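# Slide the orange into the foam net sleeve

## Task

Put the orange inside the foam net sleeve, without tugging on the net so hard that it tears.

## Robot and tools

Robot: two 6-joint arms, left_arm and right_arm, each ending in a two-finger parallel gripper with a wrist camera. In the scene frame the left base sits at (+0.031, +0.374, +0.006) m and the right at (+0.049, -0.254, +0.010) m. Both are almost unrotated (quat_wxyz about (1, 0, 0, 0.005)). A camera stand stands behind the arms.

Frames: the scene frame has its origin at table-top height, halfway between the two nominal bases. +x points out over the table, +z points up, and left_arm is on the +y side. Image left and right do not follow the arm names. Fixed cameras and the table use the scene frame. Everything about a hand (reported positions, orientations, velocities, Hand target, wrist-camera poses, and all offsets you send) uses that arm's own base frame, whose axes nearly match the scene's. Rotations turn about the Hand target's position. The gripper's fingers point along its own +z and open and close along its y. end_effector_position is the point between the pads, roughly 1 cm short of the fingertips.

execute_actions(actions, cameras): actions is a list of actions. Each action covers 0.5 s and is a table of at most 15 rows, one row per 1/30 s step. A shorter table repeats its last row. Each row is one list of 14 numbers, all in [-1, 1], covering both arms: left dx, dy, dz, rx, ry, rz, opening, then right dx, dy, dz, rx, ry, rz, opening. The six pose numbers are offsets, not poses. Each counts from that arm's Hand target as it was when the action began, not from the previous row. Scale: 1.0 = 0.6 m for dx/dy/dz and 180 degrees for the rotation vector (rx, ry, rz). A translation longer than 1.0 is shortened along its line. Repeating an offset in a new action moves the arm again. Opening is absolute: +1 is fully open (0.094 m) and -1 is closed. Six zeros re-request an arm's current Hand target. A 0 in the opening slot means half closed, so resend the present opening to leave a gripper alone. Images come only for an empty actions list, or when cameras names them: cam_high, cam_low, cam_left_wrist, cam_right_wrist, or ["all"].

move(target, speed, blend, opening_speed, grip_force, blocking, cameras): drives each gripper in a straight line toward a goal. target is either one 14-number row laid out as above, or a list of up to 15 such rows. Every row is an offset from the Hand targets at the start of the move, not from the row before. The whole move is capped at 10 s. speed is in m/s, from 0.002 to 2.9, default 0.25; turning is capped at twice that in rad/s. It can be one value or one per target. blend, in metres, rounds corners in a list; 0 stops at each point. opening_speed, at least 0.2 per second on the -1..1 scale, closes fingers gradually. grip_force, 10 to 50 N per pad (one value, or one per arm), stays set once given. Below 50 the fingers close slowly. blocking=false returns after about 0.5 s while the motion continues. Paths do not avoid obstacles or the other arm. Faster moves stray more and hit harder. Aiming far beyond a contact presses harder. The result adds a move: line giving the ending (done, off_target, moving, held, fault) and any limits (paced = pose clipped, held = steps withheld). An arm the ending does not name is done.

wait(seconds 0 to 10) lets time pass while each arm keeps its last command. stop() brakes a running move. zoom_image(camera, region=[x0, y0, x1, y1]) enlarges a pixel box, at most 504 by 504, of the newest image from that camera. Images are 672x504. read_manual gives only licence text. finished_scene(scene) ends the scene for good, so call it only once the orange rests inside the sleeve with the robot not holding anything.

Result lines: Hand target (your last commanded pose after clipping; the next offsets count from it), end_effector_position and end_effector_quat_wxyz (may be off by a few cm), Joint positions (last value = finger opening in m), grip_measured (opening on the command scale, reads up to about 2.5 mm wide when empty), grip_effort_nm (gripper motor effort; negative = closing; not a pad force), joint torques, Joint velocities (may say within noise), Tool commands, and MOTOR HOT warnings.

Behaviour: commanded orientation is limited to 40 degrees away from the measured orientation at each step. Friction and weight leave the hand short, low or tilted, worse at long reach. Small moves may not happen or may drift, so check pose and tilt after each move. If the hand stays short, send the missing distance as an offset. A blocked arm keeps pushing until you command it back past its gripper. Don't route a path near an arm's own base, since that can flip its shoulder. A wrist close to the first joint's axis makes the whole arm swing.

Gripping: on a soft or breakable thing such as the orange, close slowly with opening_speed and a lower grip_force. Squeeze rises about 1 N per 0.001 below first touch, then jumps to the force limit. Release by commanding well above grip_measured. Handle the net gently: pull it with modest force so it does not tear.

Avoid: dropping or flinging the orange, letting anything leave the table or be left off it, releasing moving items, fast impacts on the table or fixed items, grippers or wrist cameras touching each other (the clearance check misses these), and closing one gripper on the other's fingers. Loose objects may get a small nudge now and then. Motors heat when holding loads, reaching far or pushing on something they cannot reach, even while idle. At 75 °C a MOTOR HOT line appears. At 90 °C that arm folds and stays dead. At 100 °C it collapses.

Each tool is called after "Request:" as name([rows], argument=value, ...), one row to a line, values as JSON.

## Session

Request:
execute_actions(actions=[], cameras=["all"])

Scene clock: 0.00 s.
left_arm: end_effector_position=(+0.3545, -0.1541, +0.2961) grip_measured=-0.985 grip_effort_nm=n/a end_effector_quat_wxyz=(+0.706, +0.639, +0.299, -0.063) | right_arm: end_effector_position=(+0.3422, +0.3430, +0.3010) grip_measured=-0.986 grip_effort_nm=n/a end_effector_quat_wxyz=(+0.313, -0.064, +0.693, +0.647)
Joint positions: left_arm=[0.032 1.426 0.862 0.578 1.253 1.031 0.001] | right_arm=[0.57 1.58 0.996 0.625 -0.641 1.053 0.001]
Joint velocities: within noise
Joint torques (N m): no reading
Heat: left arm: 31 °C; right arm: 33 °C.
Hand target: left_arm +0.3546, -0.1535, +0.2994; +0.707, +0.639, +0.298, -0.060 | right_arm +0.3419, +0.3418, +0.3115; +0.322, -0.068, +0.684, +0.650
Tool commands: left_gripper/opening=-1.0 right_gripper/opening=-1.0

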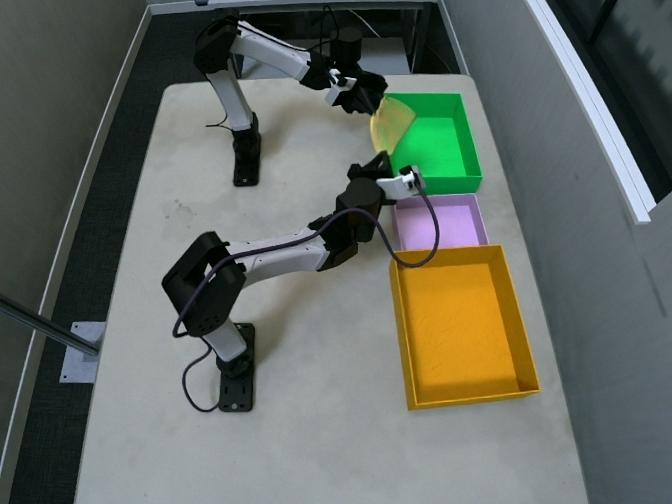

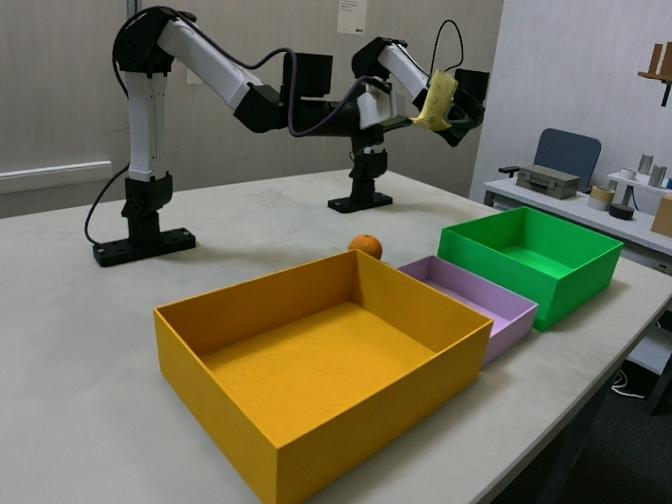

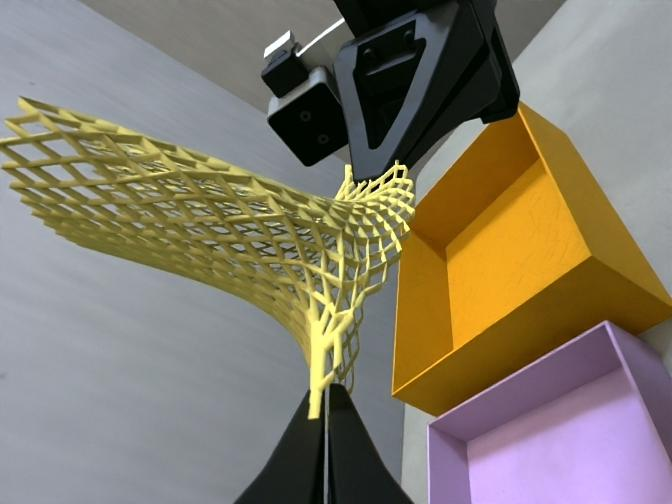

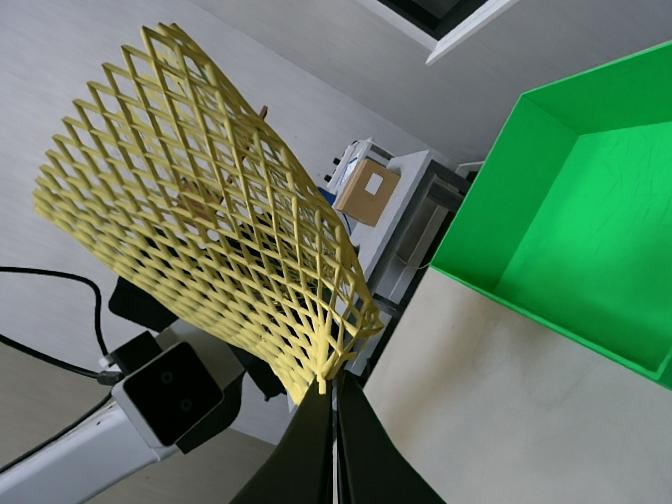

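Request:
zoom_image(camera="cam_high", region=[300, 60, 500, 260])

Request:
zoom_image(camera="cam_low", region=[340, 20, 520, 200])

Request:
zoom_image(camera="cam_low", region=[280, 180, 480, 330])

Request:
zoom_image(camera="cam_left_wrist", region=[0, 80, 504, 480])

Request:
zoom_image(camera="cam_right_wrist", region=[0, 0, 504, 460])

Scaled by 2.520 from the camera's 672x504 image, which has a finer 960x720 frame.

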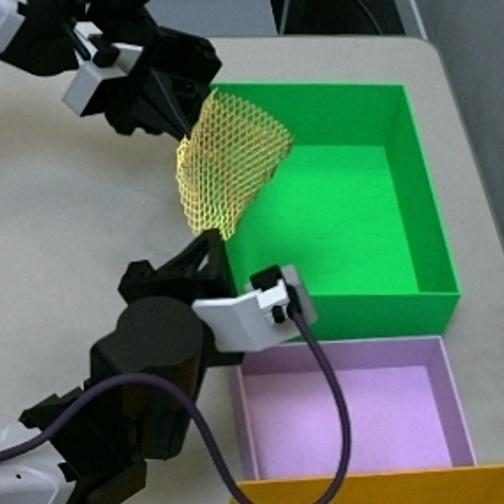

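Scaled by 2.800 from the camera's 672x504 image, which has a finer 960x720 frame.

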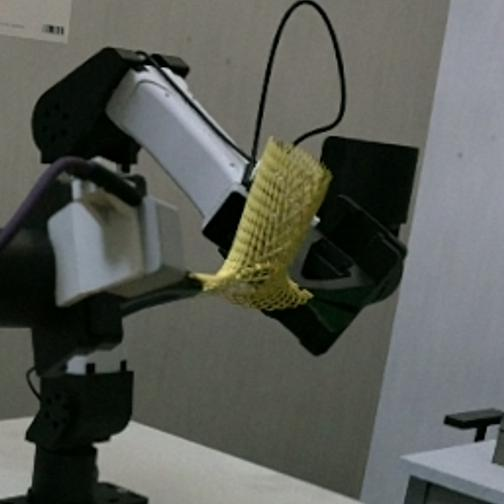

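Scaled by 2.520 from the camera's 672x504 image, which has a finer 960x720 frame.

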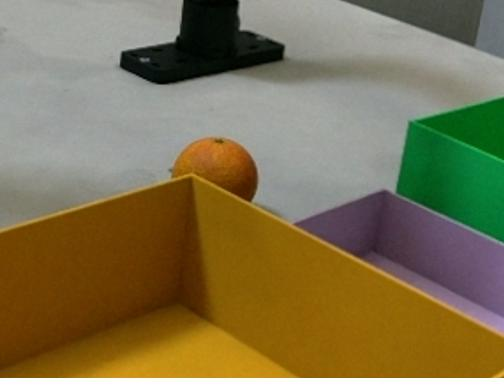

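Scaled by 1.000.

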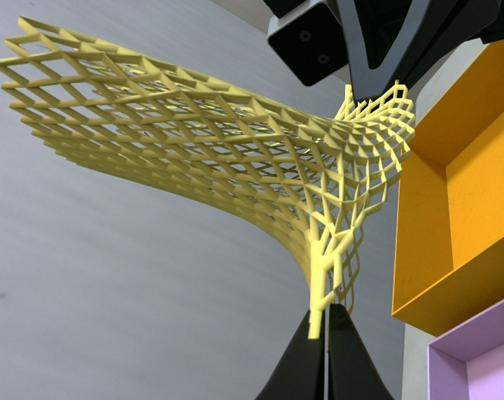

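Scaled by 1.000.

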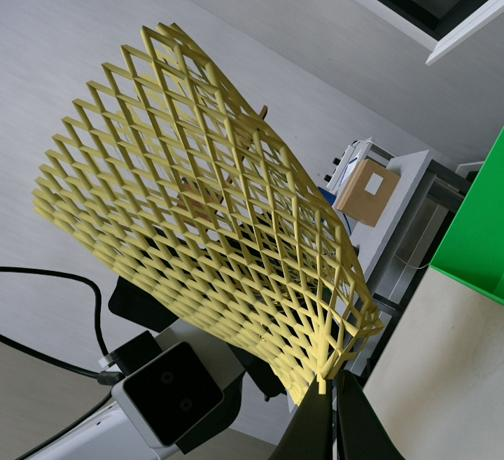

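Request:
zoom_image(camera="cam_high", region=[190, 90, 310, 200])

Request:
zoom_image(camera="cam_high", region=[170, 300, 290, 430])

Scaled by 4.200 from the camera's 672x504 image, which has a finer 960x720 frame.

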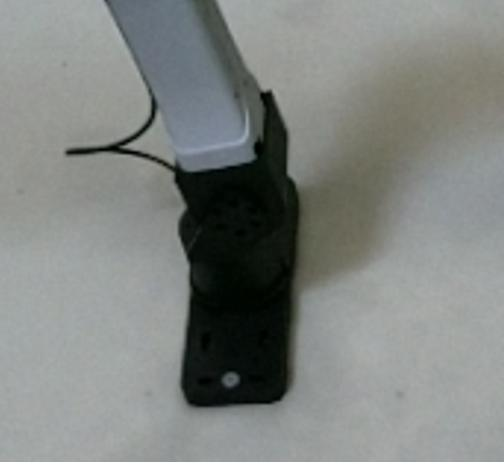

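Scaled by 3.877 from the camera's 672x504 image, which has a finer 960x720 frame.

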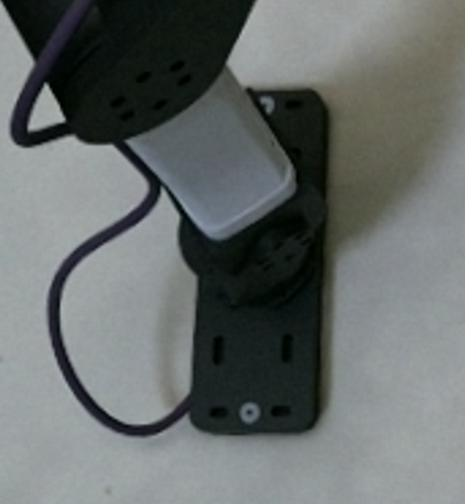

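Request:
move(target=[0, 0, 0, 0.222, 0, 0, -1, 0, 0, 0, -0.222, 0, 0, -1], speed=0.2, cameras=["all"])

Scene clock: 22.43 s.
left_arm: end_effector_position=(+0.3506, -0.1570, +0.2988) grip_measured=-0.985 grip_effort_nm=-0.83 end_effector_quat_wxyz=(+0.460, +0.832, +0.309, +0.038) | right_arm: end_effector_position=(+0.3386, +0.3439, +0.3075) grip_measured=-0.986 grip_effort_nm=-0.78 end_effector_quat_wxyz=(+0.270, -0.174, +0.863, +0.390)
Joint positions: left_arm=[-0.096 1.53 1.617 -1.03 0.783 2.068 0.001] | right_arm=[0.643 1.687 1.737 -0.7 -0.429 0.459 0.001]
Joint torques (N m): left_arm=[-0.17 -5.19 8.61 1.18 0.11 0.02] | right_arm=[0.5 -8.32 8.25 1.58 0.14 -0.16]
Heat: left arm: 37 °C; right arm: 38 °C.
Hand target: left_arm +0.3546, -0.1535, +0.2993; +0.446, +0.842, +0.301, +0.045 | right_arm +0.3420, +0.3417, +0.3117; +0.280, -0.174, +0.865, +0.377
Off the commanded pose: left_arm 0.005 m, 2 deg | right_arm 0.006 m, 2 deg.
joint sent to its limit (left arm) — joint 6 (wrist roll), upper limit. The joint targets still meet the commanded pose.
move: done

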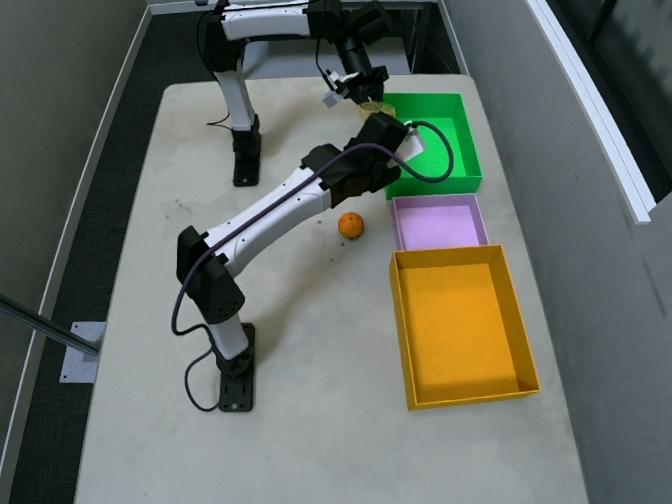

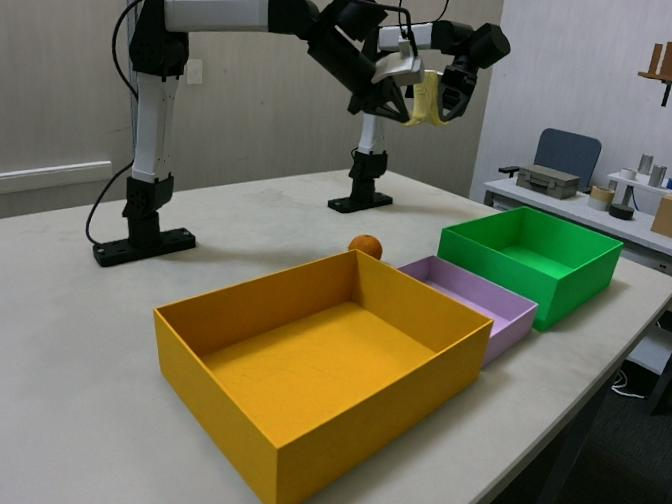

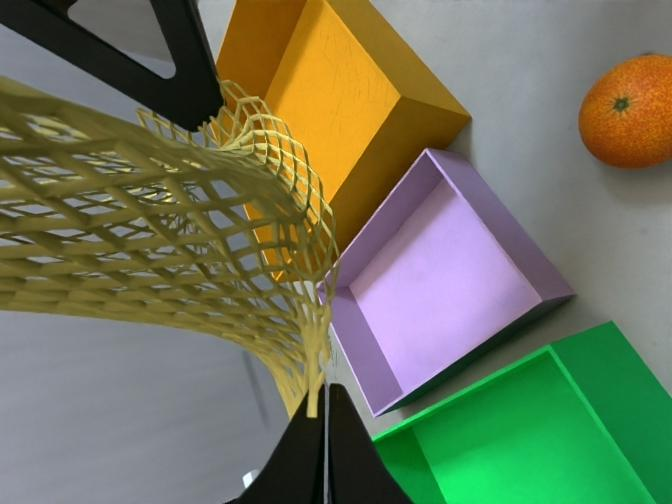

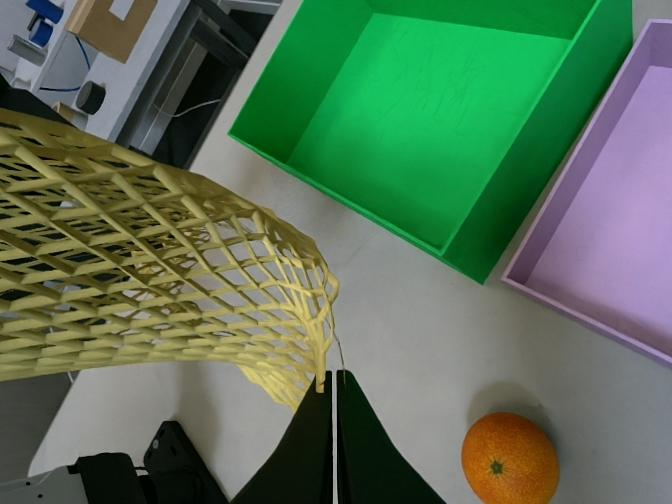

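Request:
zoom_image(camera="cam_left_wrist", region=[0, 0, 400, 430])

Request:
zoom_image(camera="cam_right_wrist", region=[0, 80, 400, 480])

Request:
zoom_image(camera="cam_low", region=[340, 20, 520, 160])

Scaled by 1.172 from the camera's 672x504 image, which has a finer 960x720 frame.

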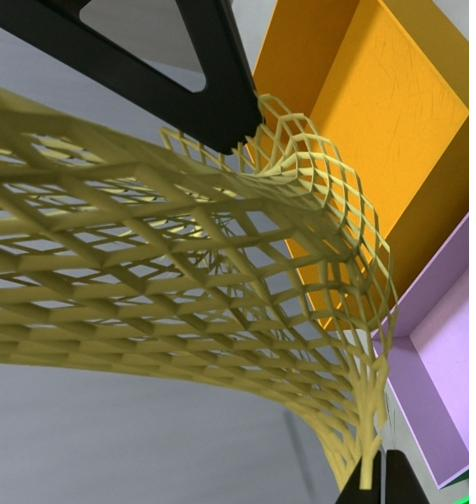

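Scaled by 1.260 from the camera's 672x504 image, which has a finer 960x720 frame.

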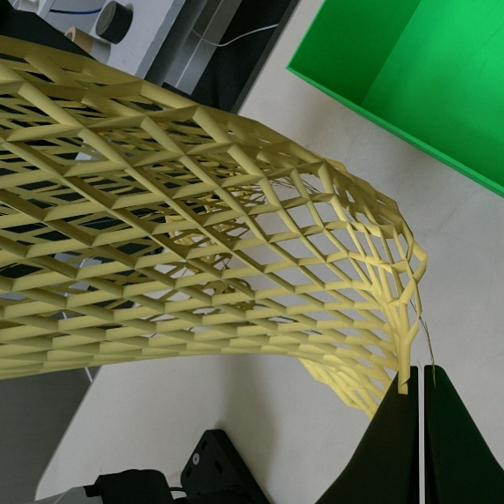

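Scaled by 2.800 from the camera's 672x504 image, which has a finer 960x720 frame.

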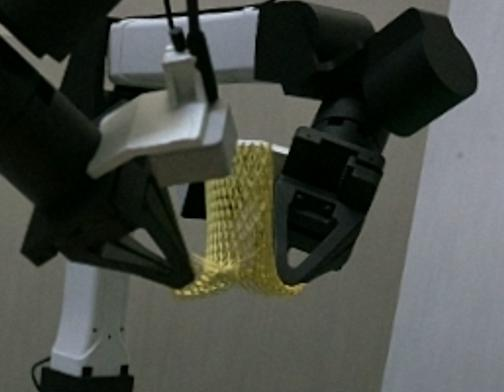

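Request:
move(target=[-0.1067, -0.0892, -0.258, 0.0212, -0.0453, -0.0351, -1, -0.0917, -0.0658, -0.258, 0.0789, 0.1833, -0.1315, -1], speed=0.15, cameras=["all"])

Scene clock: 57.97 s.
left_arm: end_effector_position=(+0.2914, -0.2099, +0.1450) grip_measured=-0.985 grip_effort_nm=-0.82 end_effector_quat_wxyz=(+0.445, +0.866, +0.213, +0.082) | right_arm: end_effector_position=(+0.2854, +0.3041, +0.1501) grip_measured=-0.986 grip_effort_nm=-0.78 end_effector_quat_wxyz=(+0.100, +0.148, +0.878, +0.444)
Joint positions: left_arm=[-0.337 1.317 0.807 -0.304 0.625 2.068 0.001] | right_arm=[0.643 1.467 0.92 -0.153 -0.429 1.179 0.001]
Joint torques (N m): left_arm=[-0.38 -6.22 6.04 1.62 0.07 -0.17] | right_arm=[0.53 -9.02 5.34 1.86 0.07 0.04]
Heat: left arm: 40 °C; right arm: 42 °C.
Hand target: left_arm +0.2906, -0.2070, +0.1445; +0.440, +0.866, +0.220, +0.090 | right_arm +0.2869, +0.3022, +0.1569; +0.114, +0.152, +0.873, +0.449
Off the commanded pose: left_arm 0.003 m, 1 deg | right_arm 0.007 m, 2 deg.
move: done

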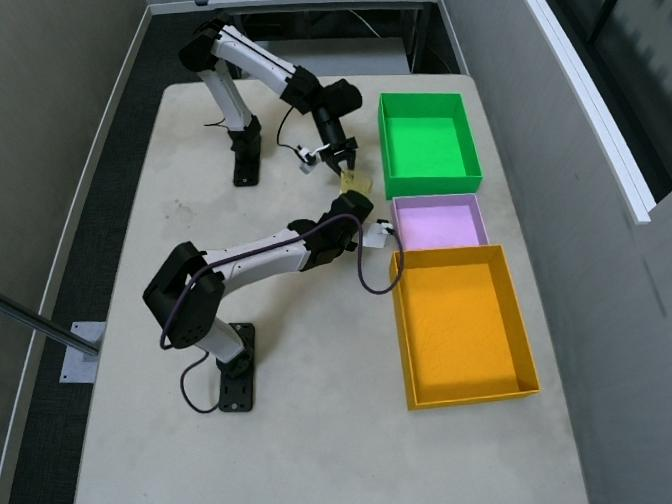

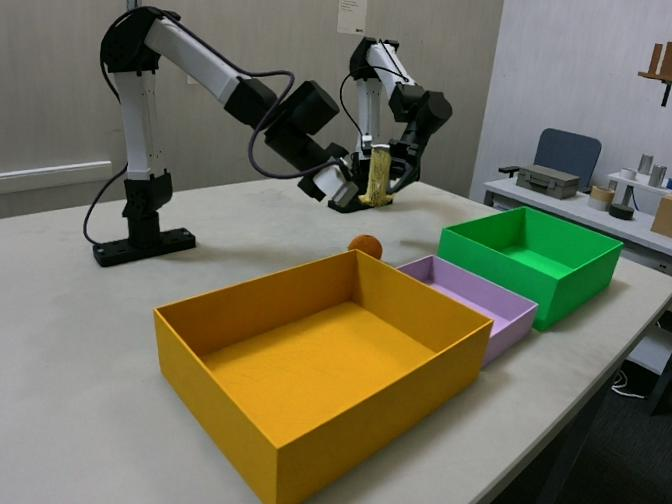

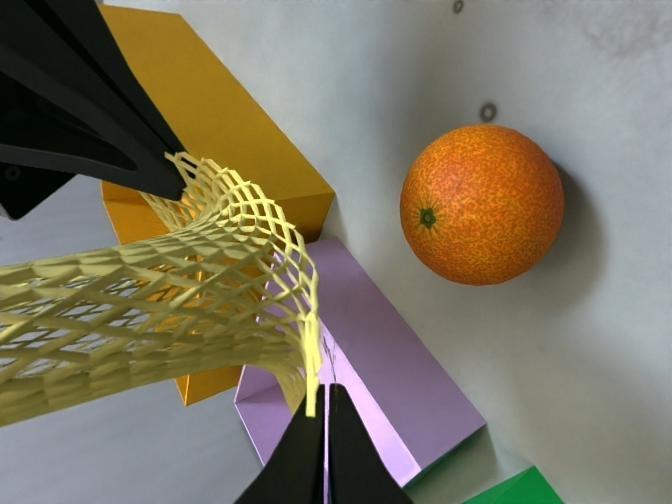

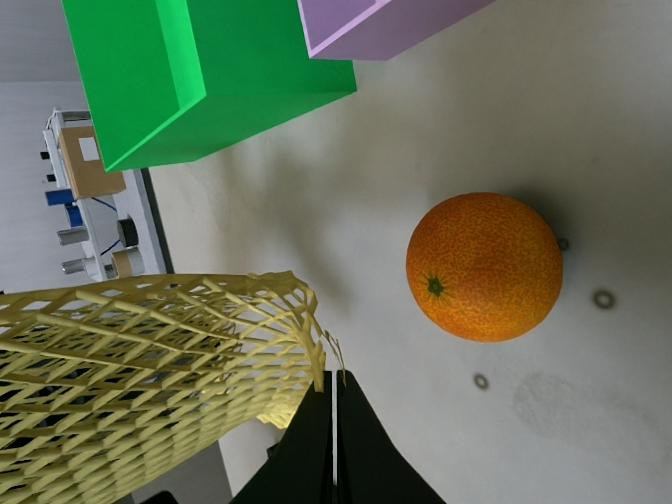

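Request:
zoom_image(camera="cam_left_wrist", region=[0, 100, 380, 440])

Request:
zoom_image(camera="cam_right_wrist", region=[0, 230, 380, 504])

Request:
zoom_image(camera="cam_low", region=[300, 130, 430, 270])

Request:
zoom_image(camera="cam_high", region=[270, 120, 430, 290])

Scaled by 1.326 from the camera's 672x504 image, which has a finer 960x720 frame.

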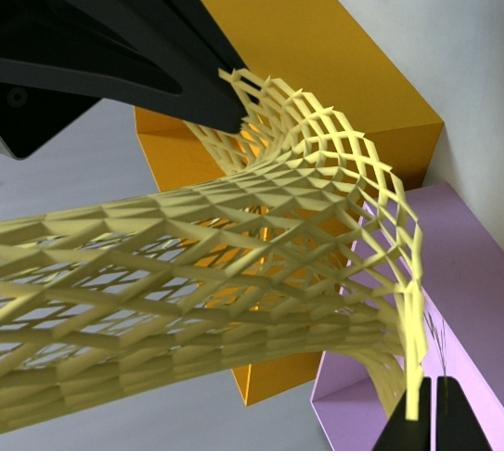

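Scaled by 1.326 from the camera's 672x504 image, which has a finer 960x720 frame.

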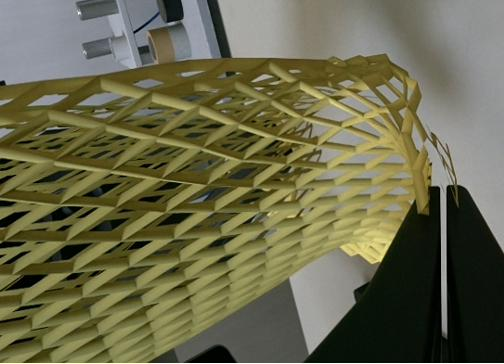

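Scaled by 3.600 from the camera's 672x504 image, which has a finer 960x720 frame.

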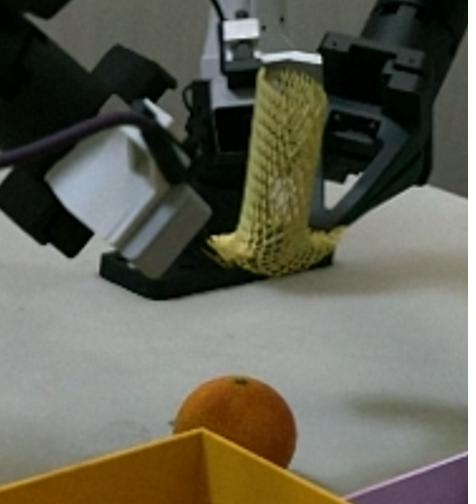

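Scaled by 2.965 from the camera's 672x504 image, which has a finer 960x720 frame.

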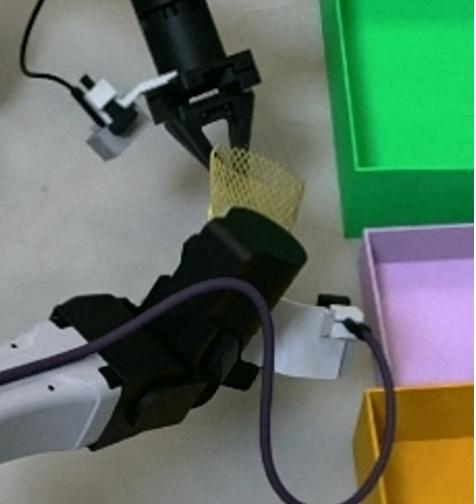

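Request:
move(target=[-0.0072, -0.0208, -0.075, 0, 0, 0, -1, 0.0022, 0.0047, -0.075, 0, 0, 0, -1], speed=0.1, cameras=["all"])

Scene clock: 91.57 s.
left_arm: end_effector_position=(+0.2871, -0.2212, +0.1066) grip_measured=-0.985 grip_effort_nm=-0.82 end_effector_quat_wxyz=(+0.448, +0.864, +0.208, +0.093) | right_arm: end_effector_position=(+0.2853, +0.3055, +0.1137) grip_measured=-0.986 grip_effort_nm=-0.78 end_effector_quat_wxyz=(+0.105, +0.146, +0.874, +0.451)
Joint positions: left_arm=[-0.39 1.366 0.662 -0.064 0.582 2.026 0.001] | right_arm=[0.646 1.525 0.8 0.046 -0.429 1.183 0.001]
Joint torques (N m): left_arm=[-0.53 -4.15 5.86 1.7 0.08 -0.19] | right_arm=[0.69 -6.58 5.26 1.92 0.11 0.05]
Heat: left arm: 40 °C; right arm: 41 °C.
Hand target: left_arm +0.2862, -0.2195, +0.0994; +0.440, +0.866, +0.220, +0.090 | right_arm +0.2883, +0.3050, +0.1118; +0.114, +0.152, +0.873, +0.449
Off the commanded pose: left_arm 0.007 m, 2 deg | right_arm 0.004 m, 1 deg.
move: done

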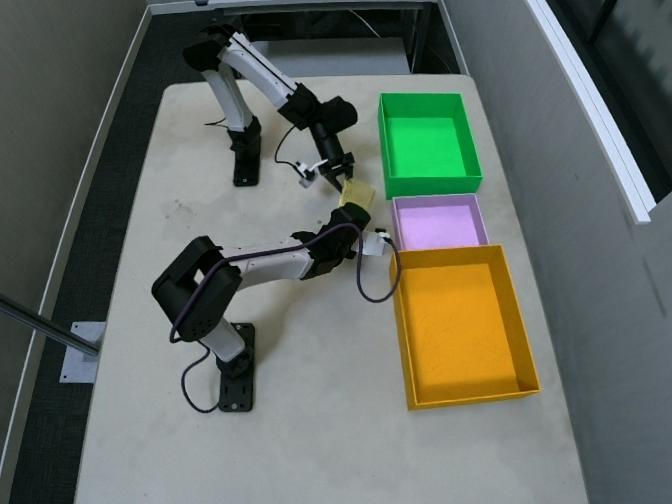

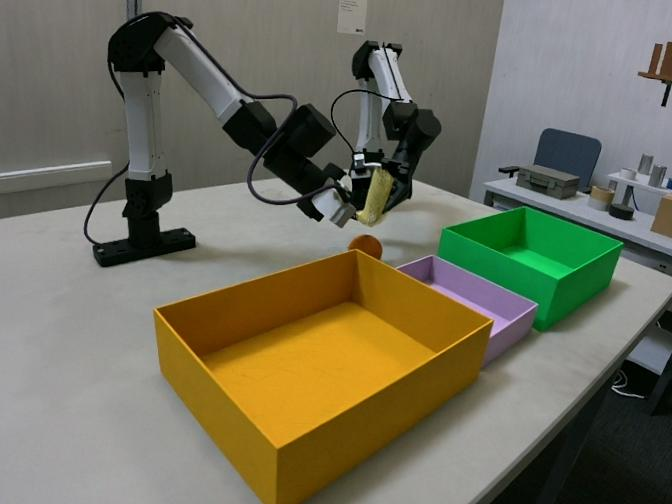

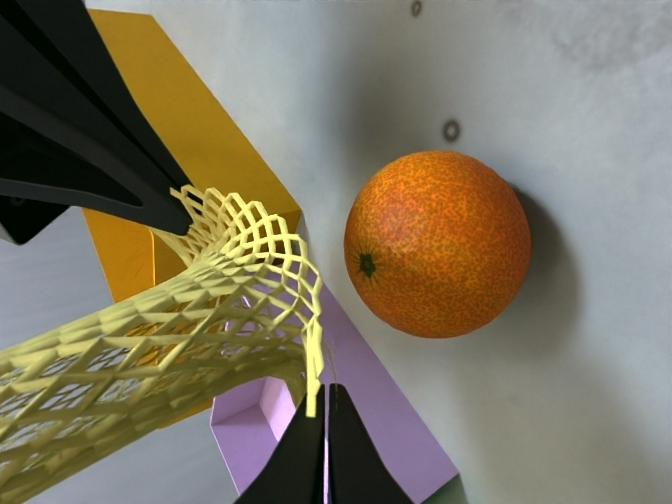

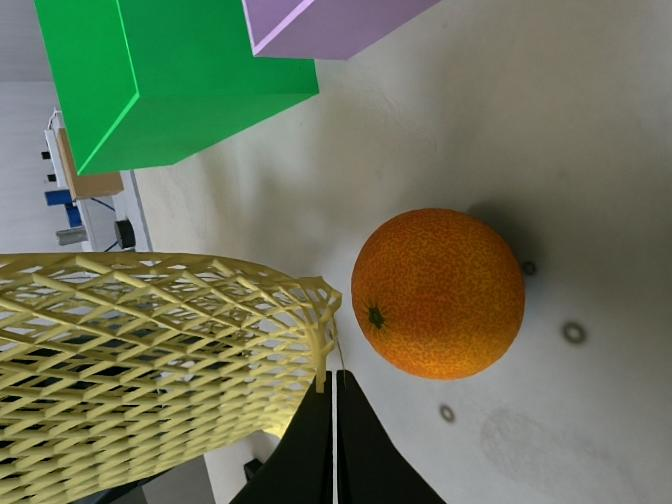

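Request:
zoom_image(camera="cam_left_wrist", region=[0, 130, 380, 450])

Request:
zoom_image(camera="cam_right_wrist", region=[0, 230, 380, 504])

Request:
zoom_image(camera="cam_low", region=[300, 130, 430, 270])

Request:
zoom_image(camera="cam_high", region=[270, 120, 430, 290])

Scaled by 1.326 from the camera's 672x504 image, which has a finer 960x720 frame.

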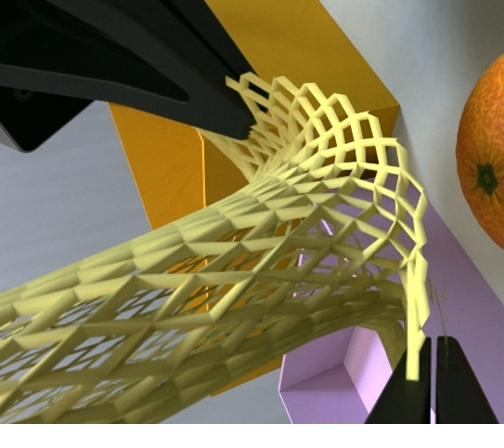

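Scaled by 1.326 from the camera's 672x504 image, which has a finer 960x720 frame.

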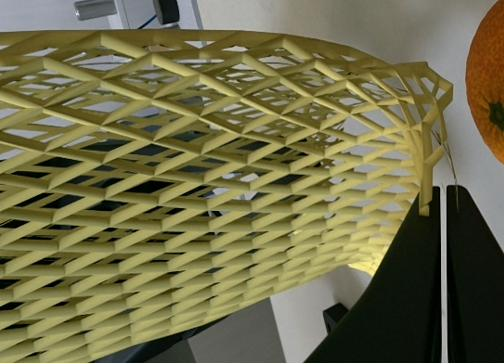

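Scaled by 3.600 from the camera's 672x504 image, which has a finer 960x720 frame.

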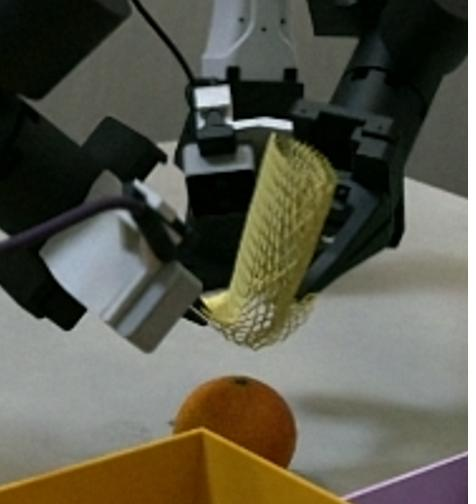

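Scaled by 2.965 from the camera's 672x504 image, which has a finer 960x720 frame.

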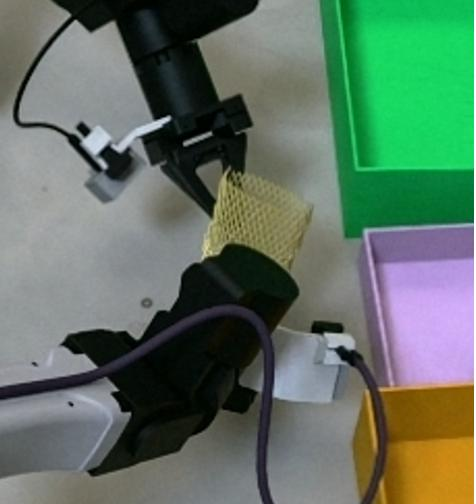

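Request:
move(target=[0.0032, -0.0078, -0.030, 0, 0, 0, -1, -0.0083, 0.0083, -0.0483, 0, 0, 0, -1], speed=0.08, cameras=["all"])

Request:
zoom_image(camera="cam_left_wrist", region=[0, 130, 480, 480])

Request:
zoom_image(camera="cam_right_wrist", region=[0, 180, 480, 504])

Request:
zoom_image(camera="cam_low", region=[300, 130, 430, 270])

Scene clock: 115.77 s.
left_arm: end_effector_position=(+0.2893, -0.2256, +0.0884) grip_measured=-0.985 grip_effort_nm=-0.82 end_effector_quat_wxyz=(+0.447, +0.865, +0.209, +0.093) | right_arm: end_effector_position=(+0.2816, +0.3105, +0.0859) grip_measured=-0.986 grip_effort_nm=-0.78 end_effector_quat_wxyz=(+0.107, +0.146, +0.874, +0.451)
Joint positions: left_arm=[-0.404 1.424 0.625 0.035 0.569 2.014 0.001] | right_arm=[0.669 1.589 0.729 0.191 -0.407 1.2 0.001]
Joint torques (N m): left_arm=[-0.57 -4.31 5.6 1.75 0.09 -0.21] | right_arm=[0.79 -6.6 4.82 1.95 0.1 0.05]
Heat: left arm: 39 °C; right arm: 41 °C.
Hand target: left_arm +0.2882, -0.2242, +0.0815; +0.440, +0.866, +0.220, +0.090 | right_arm +0.2832, +0.3100, +0.0829; +0.114, +0.152, +0.873, +0.449
Off the commanded pose: left_arm 0.007 m, 1 deg | right_arm 0.004 m, 1 deg.
move: done

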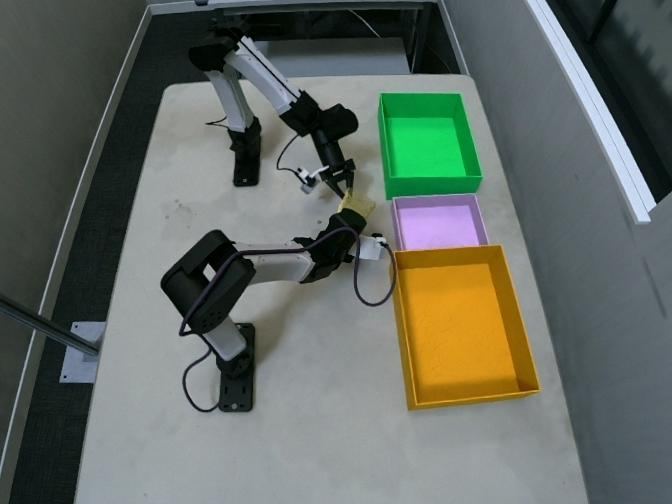

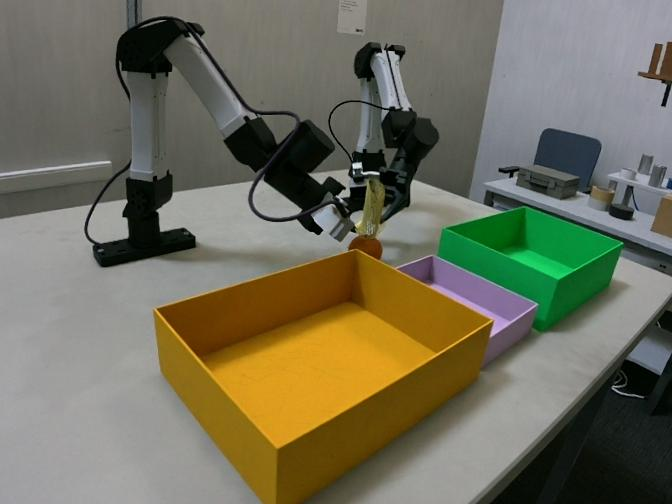

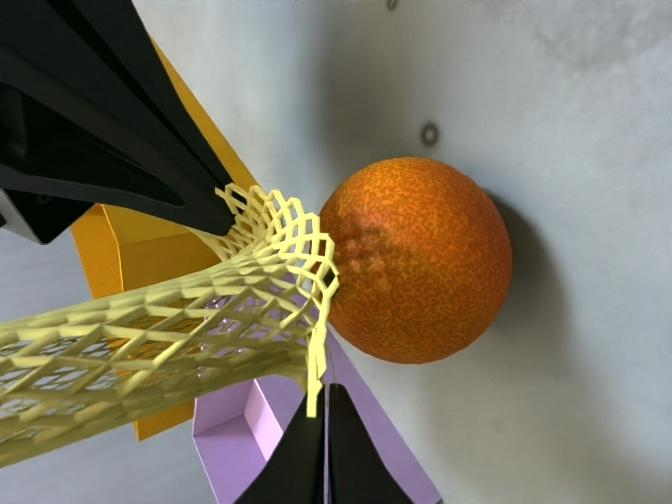

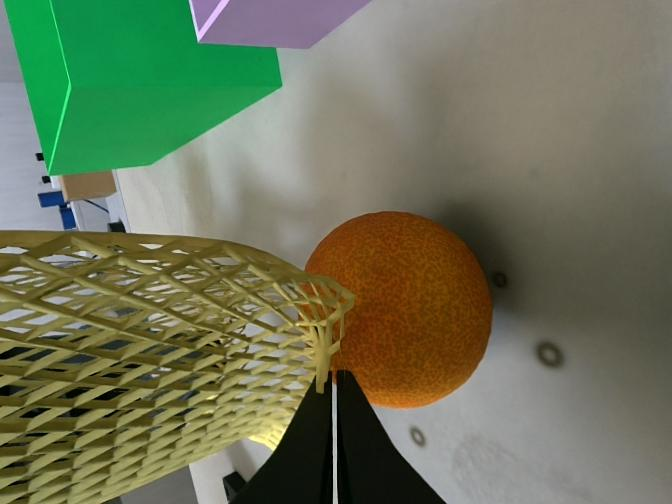

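Scaled by 1.050 from the camera's 672x504 image, which has a finer 960x720 frame.

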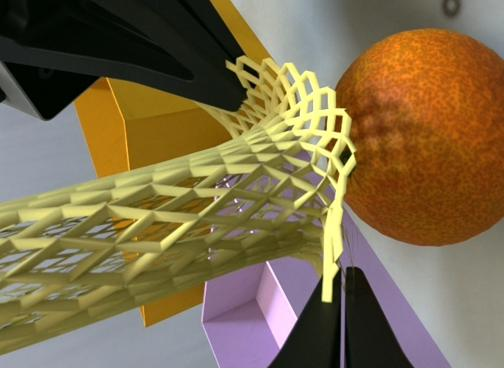

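Scaled by 1.050 from the camera's 672x504 image, which has a finer 960x720 frame.

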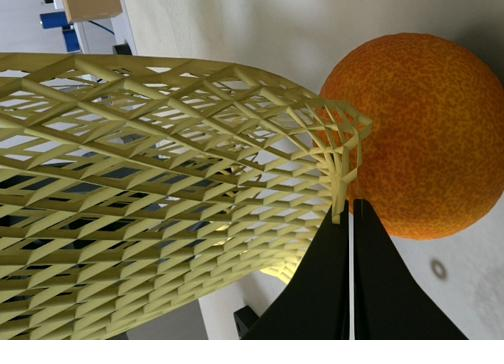

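Scaled by 3.600 from the camera's 672x504 image, which has a finer 960x720 frame.

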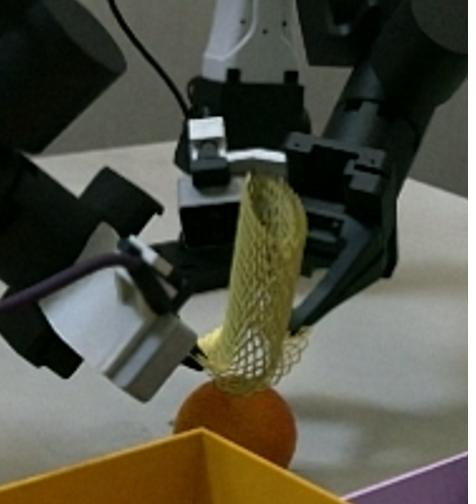

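Request:
move(target=[0, 0.0078, -0.0433, 0, 0, 0, -1, 0, -0.0038, -0.0417, 0, 0, 0, -1], speed=0.06, cameras=["all"])

Request:
zoom_image(camera="cam_left_wrist", region=[0, 100, 504, 480])

Request:
zoom_image(camera="cam_right_wrist", region=[0, 150, 504, 504])

Request:
zoom_image(camera="cam_low", region=[300, 130, 430, 270])

Scene clock: 139.53 s.
left_arm: end_effector_position=(+0.2897, -0.2237, +0.0634) grip_measured=-0.985 grip_effort_nm=-0.83 end_effector_quat_wxyz=(+0.447, +0.864, +0.212, +0.094) | right_arm: end_effector_position=(+0.2821, +0.3108, +0.0641) grip_measured=-0.986 grip_effort_nm=-0.78 end_effector_quat_wxyz=(+0.111, +0.145, +0.872, +0.455)
Joint positions: left_arm=[-0.398 1.495 0.564 0.168 0.569 2.014 0.001] | right_arm=[0.669 1.655 0.678 0.318 -0.406 1.2 0.001]
Joint torques (N m): left_arm=[0.62 -4.33 5.04 1.74 0.2 -0.08] | right_arm=[0.24 -6.42 4.3 1.91 0.05 0]
Heat: left arm: 39 °C; right arm: 39 °C.
Hand target: left_arm +0.2883, -0.2195, +0.0556; +0.440, +0.866, +0.220, +0.090 | right_arm +0.2833, +0.3077, +0.0579; +0.114, +0.152, +0.873, +0.449
Off the commanded pose: left_arm 0.009 m, 1 deg | right_arm 0.007 m, 1 deg.
move: done

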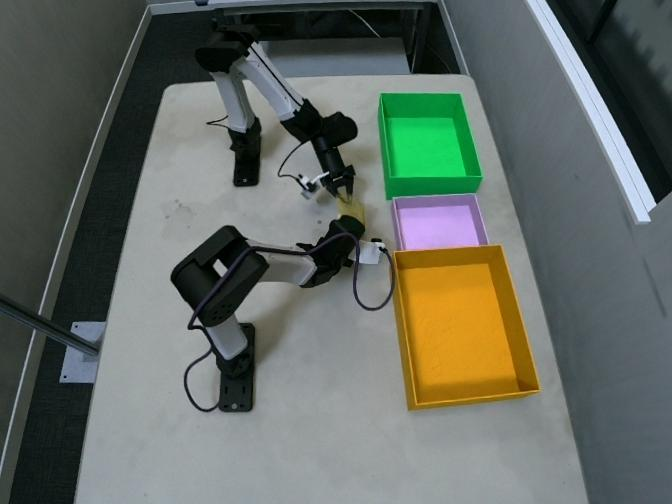

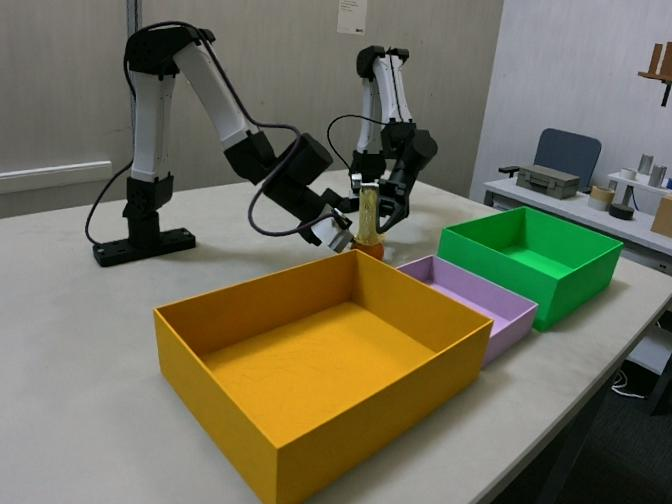

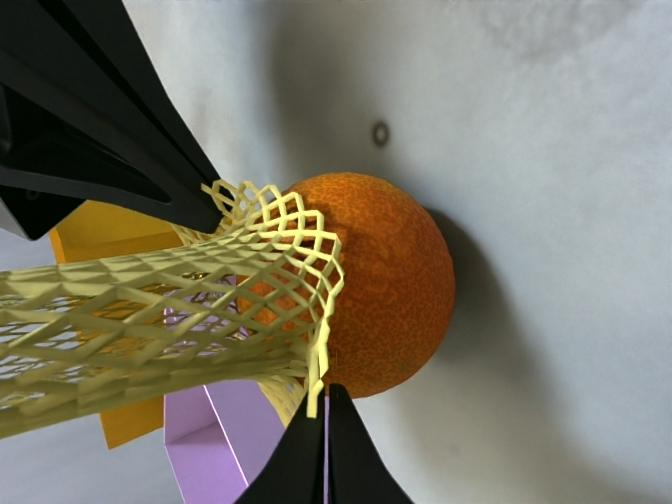

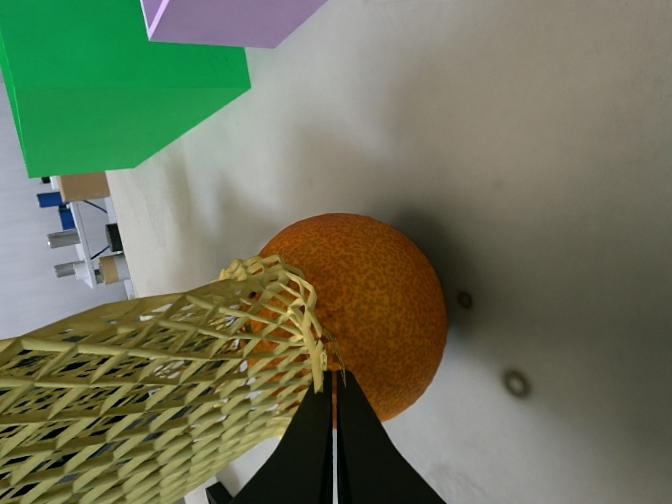

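Scaled by 1.000.

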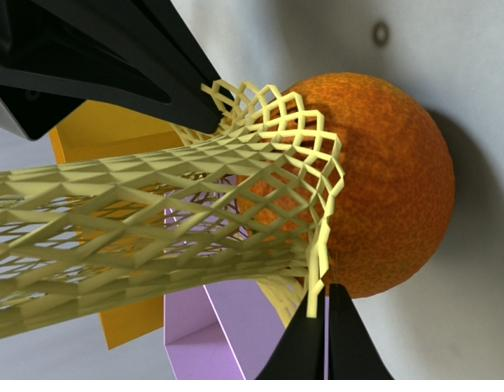

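Scaled by 1.000.

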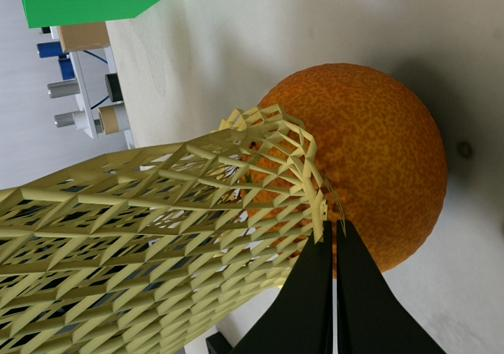

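Scaled by 3.600 from the camera's 672x504 image, which has a finer 960x720 frame.

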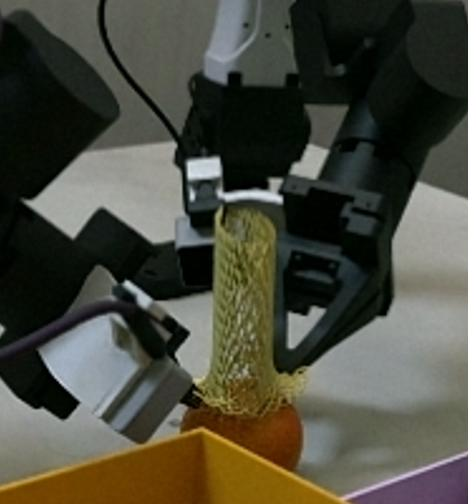

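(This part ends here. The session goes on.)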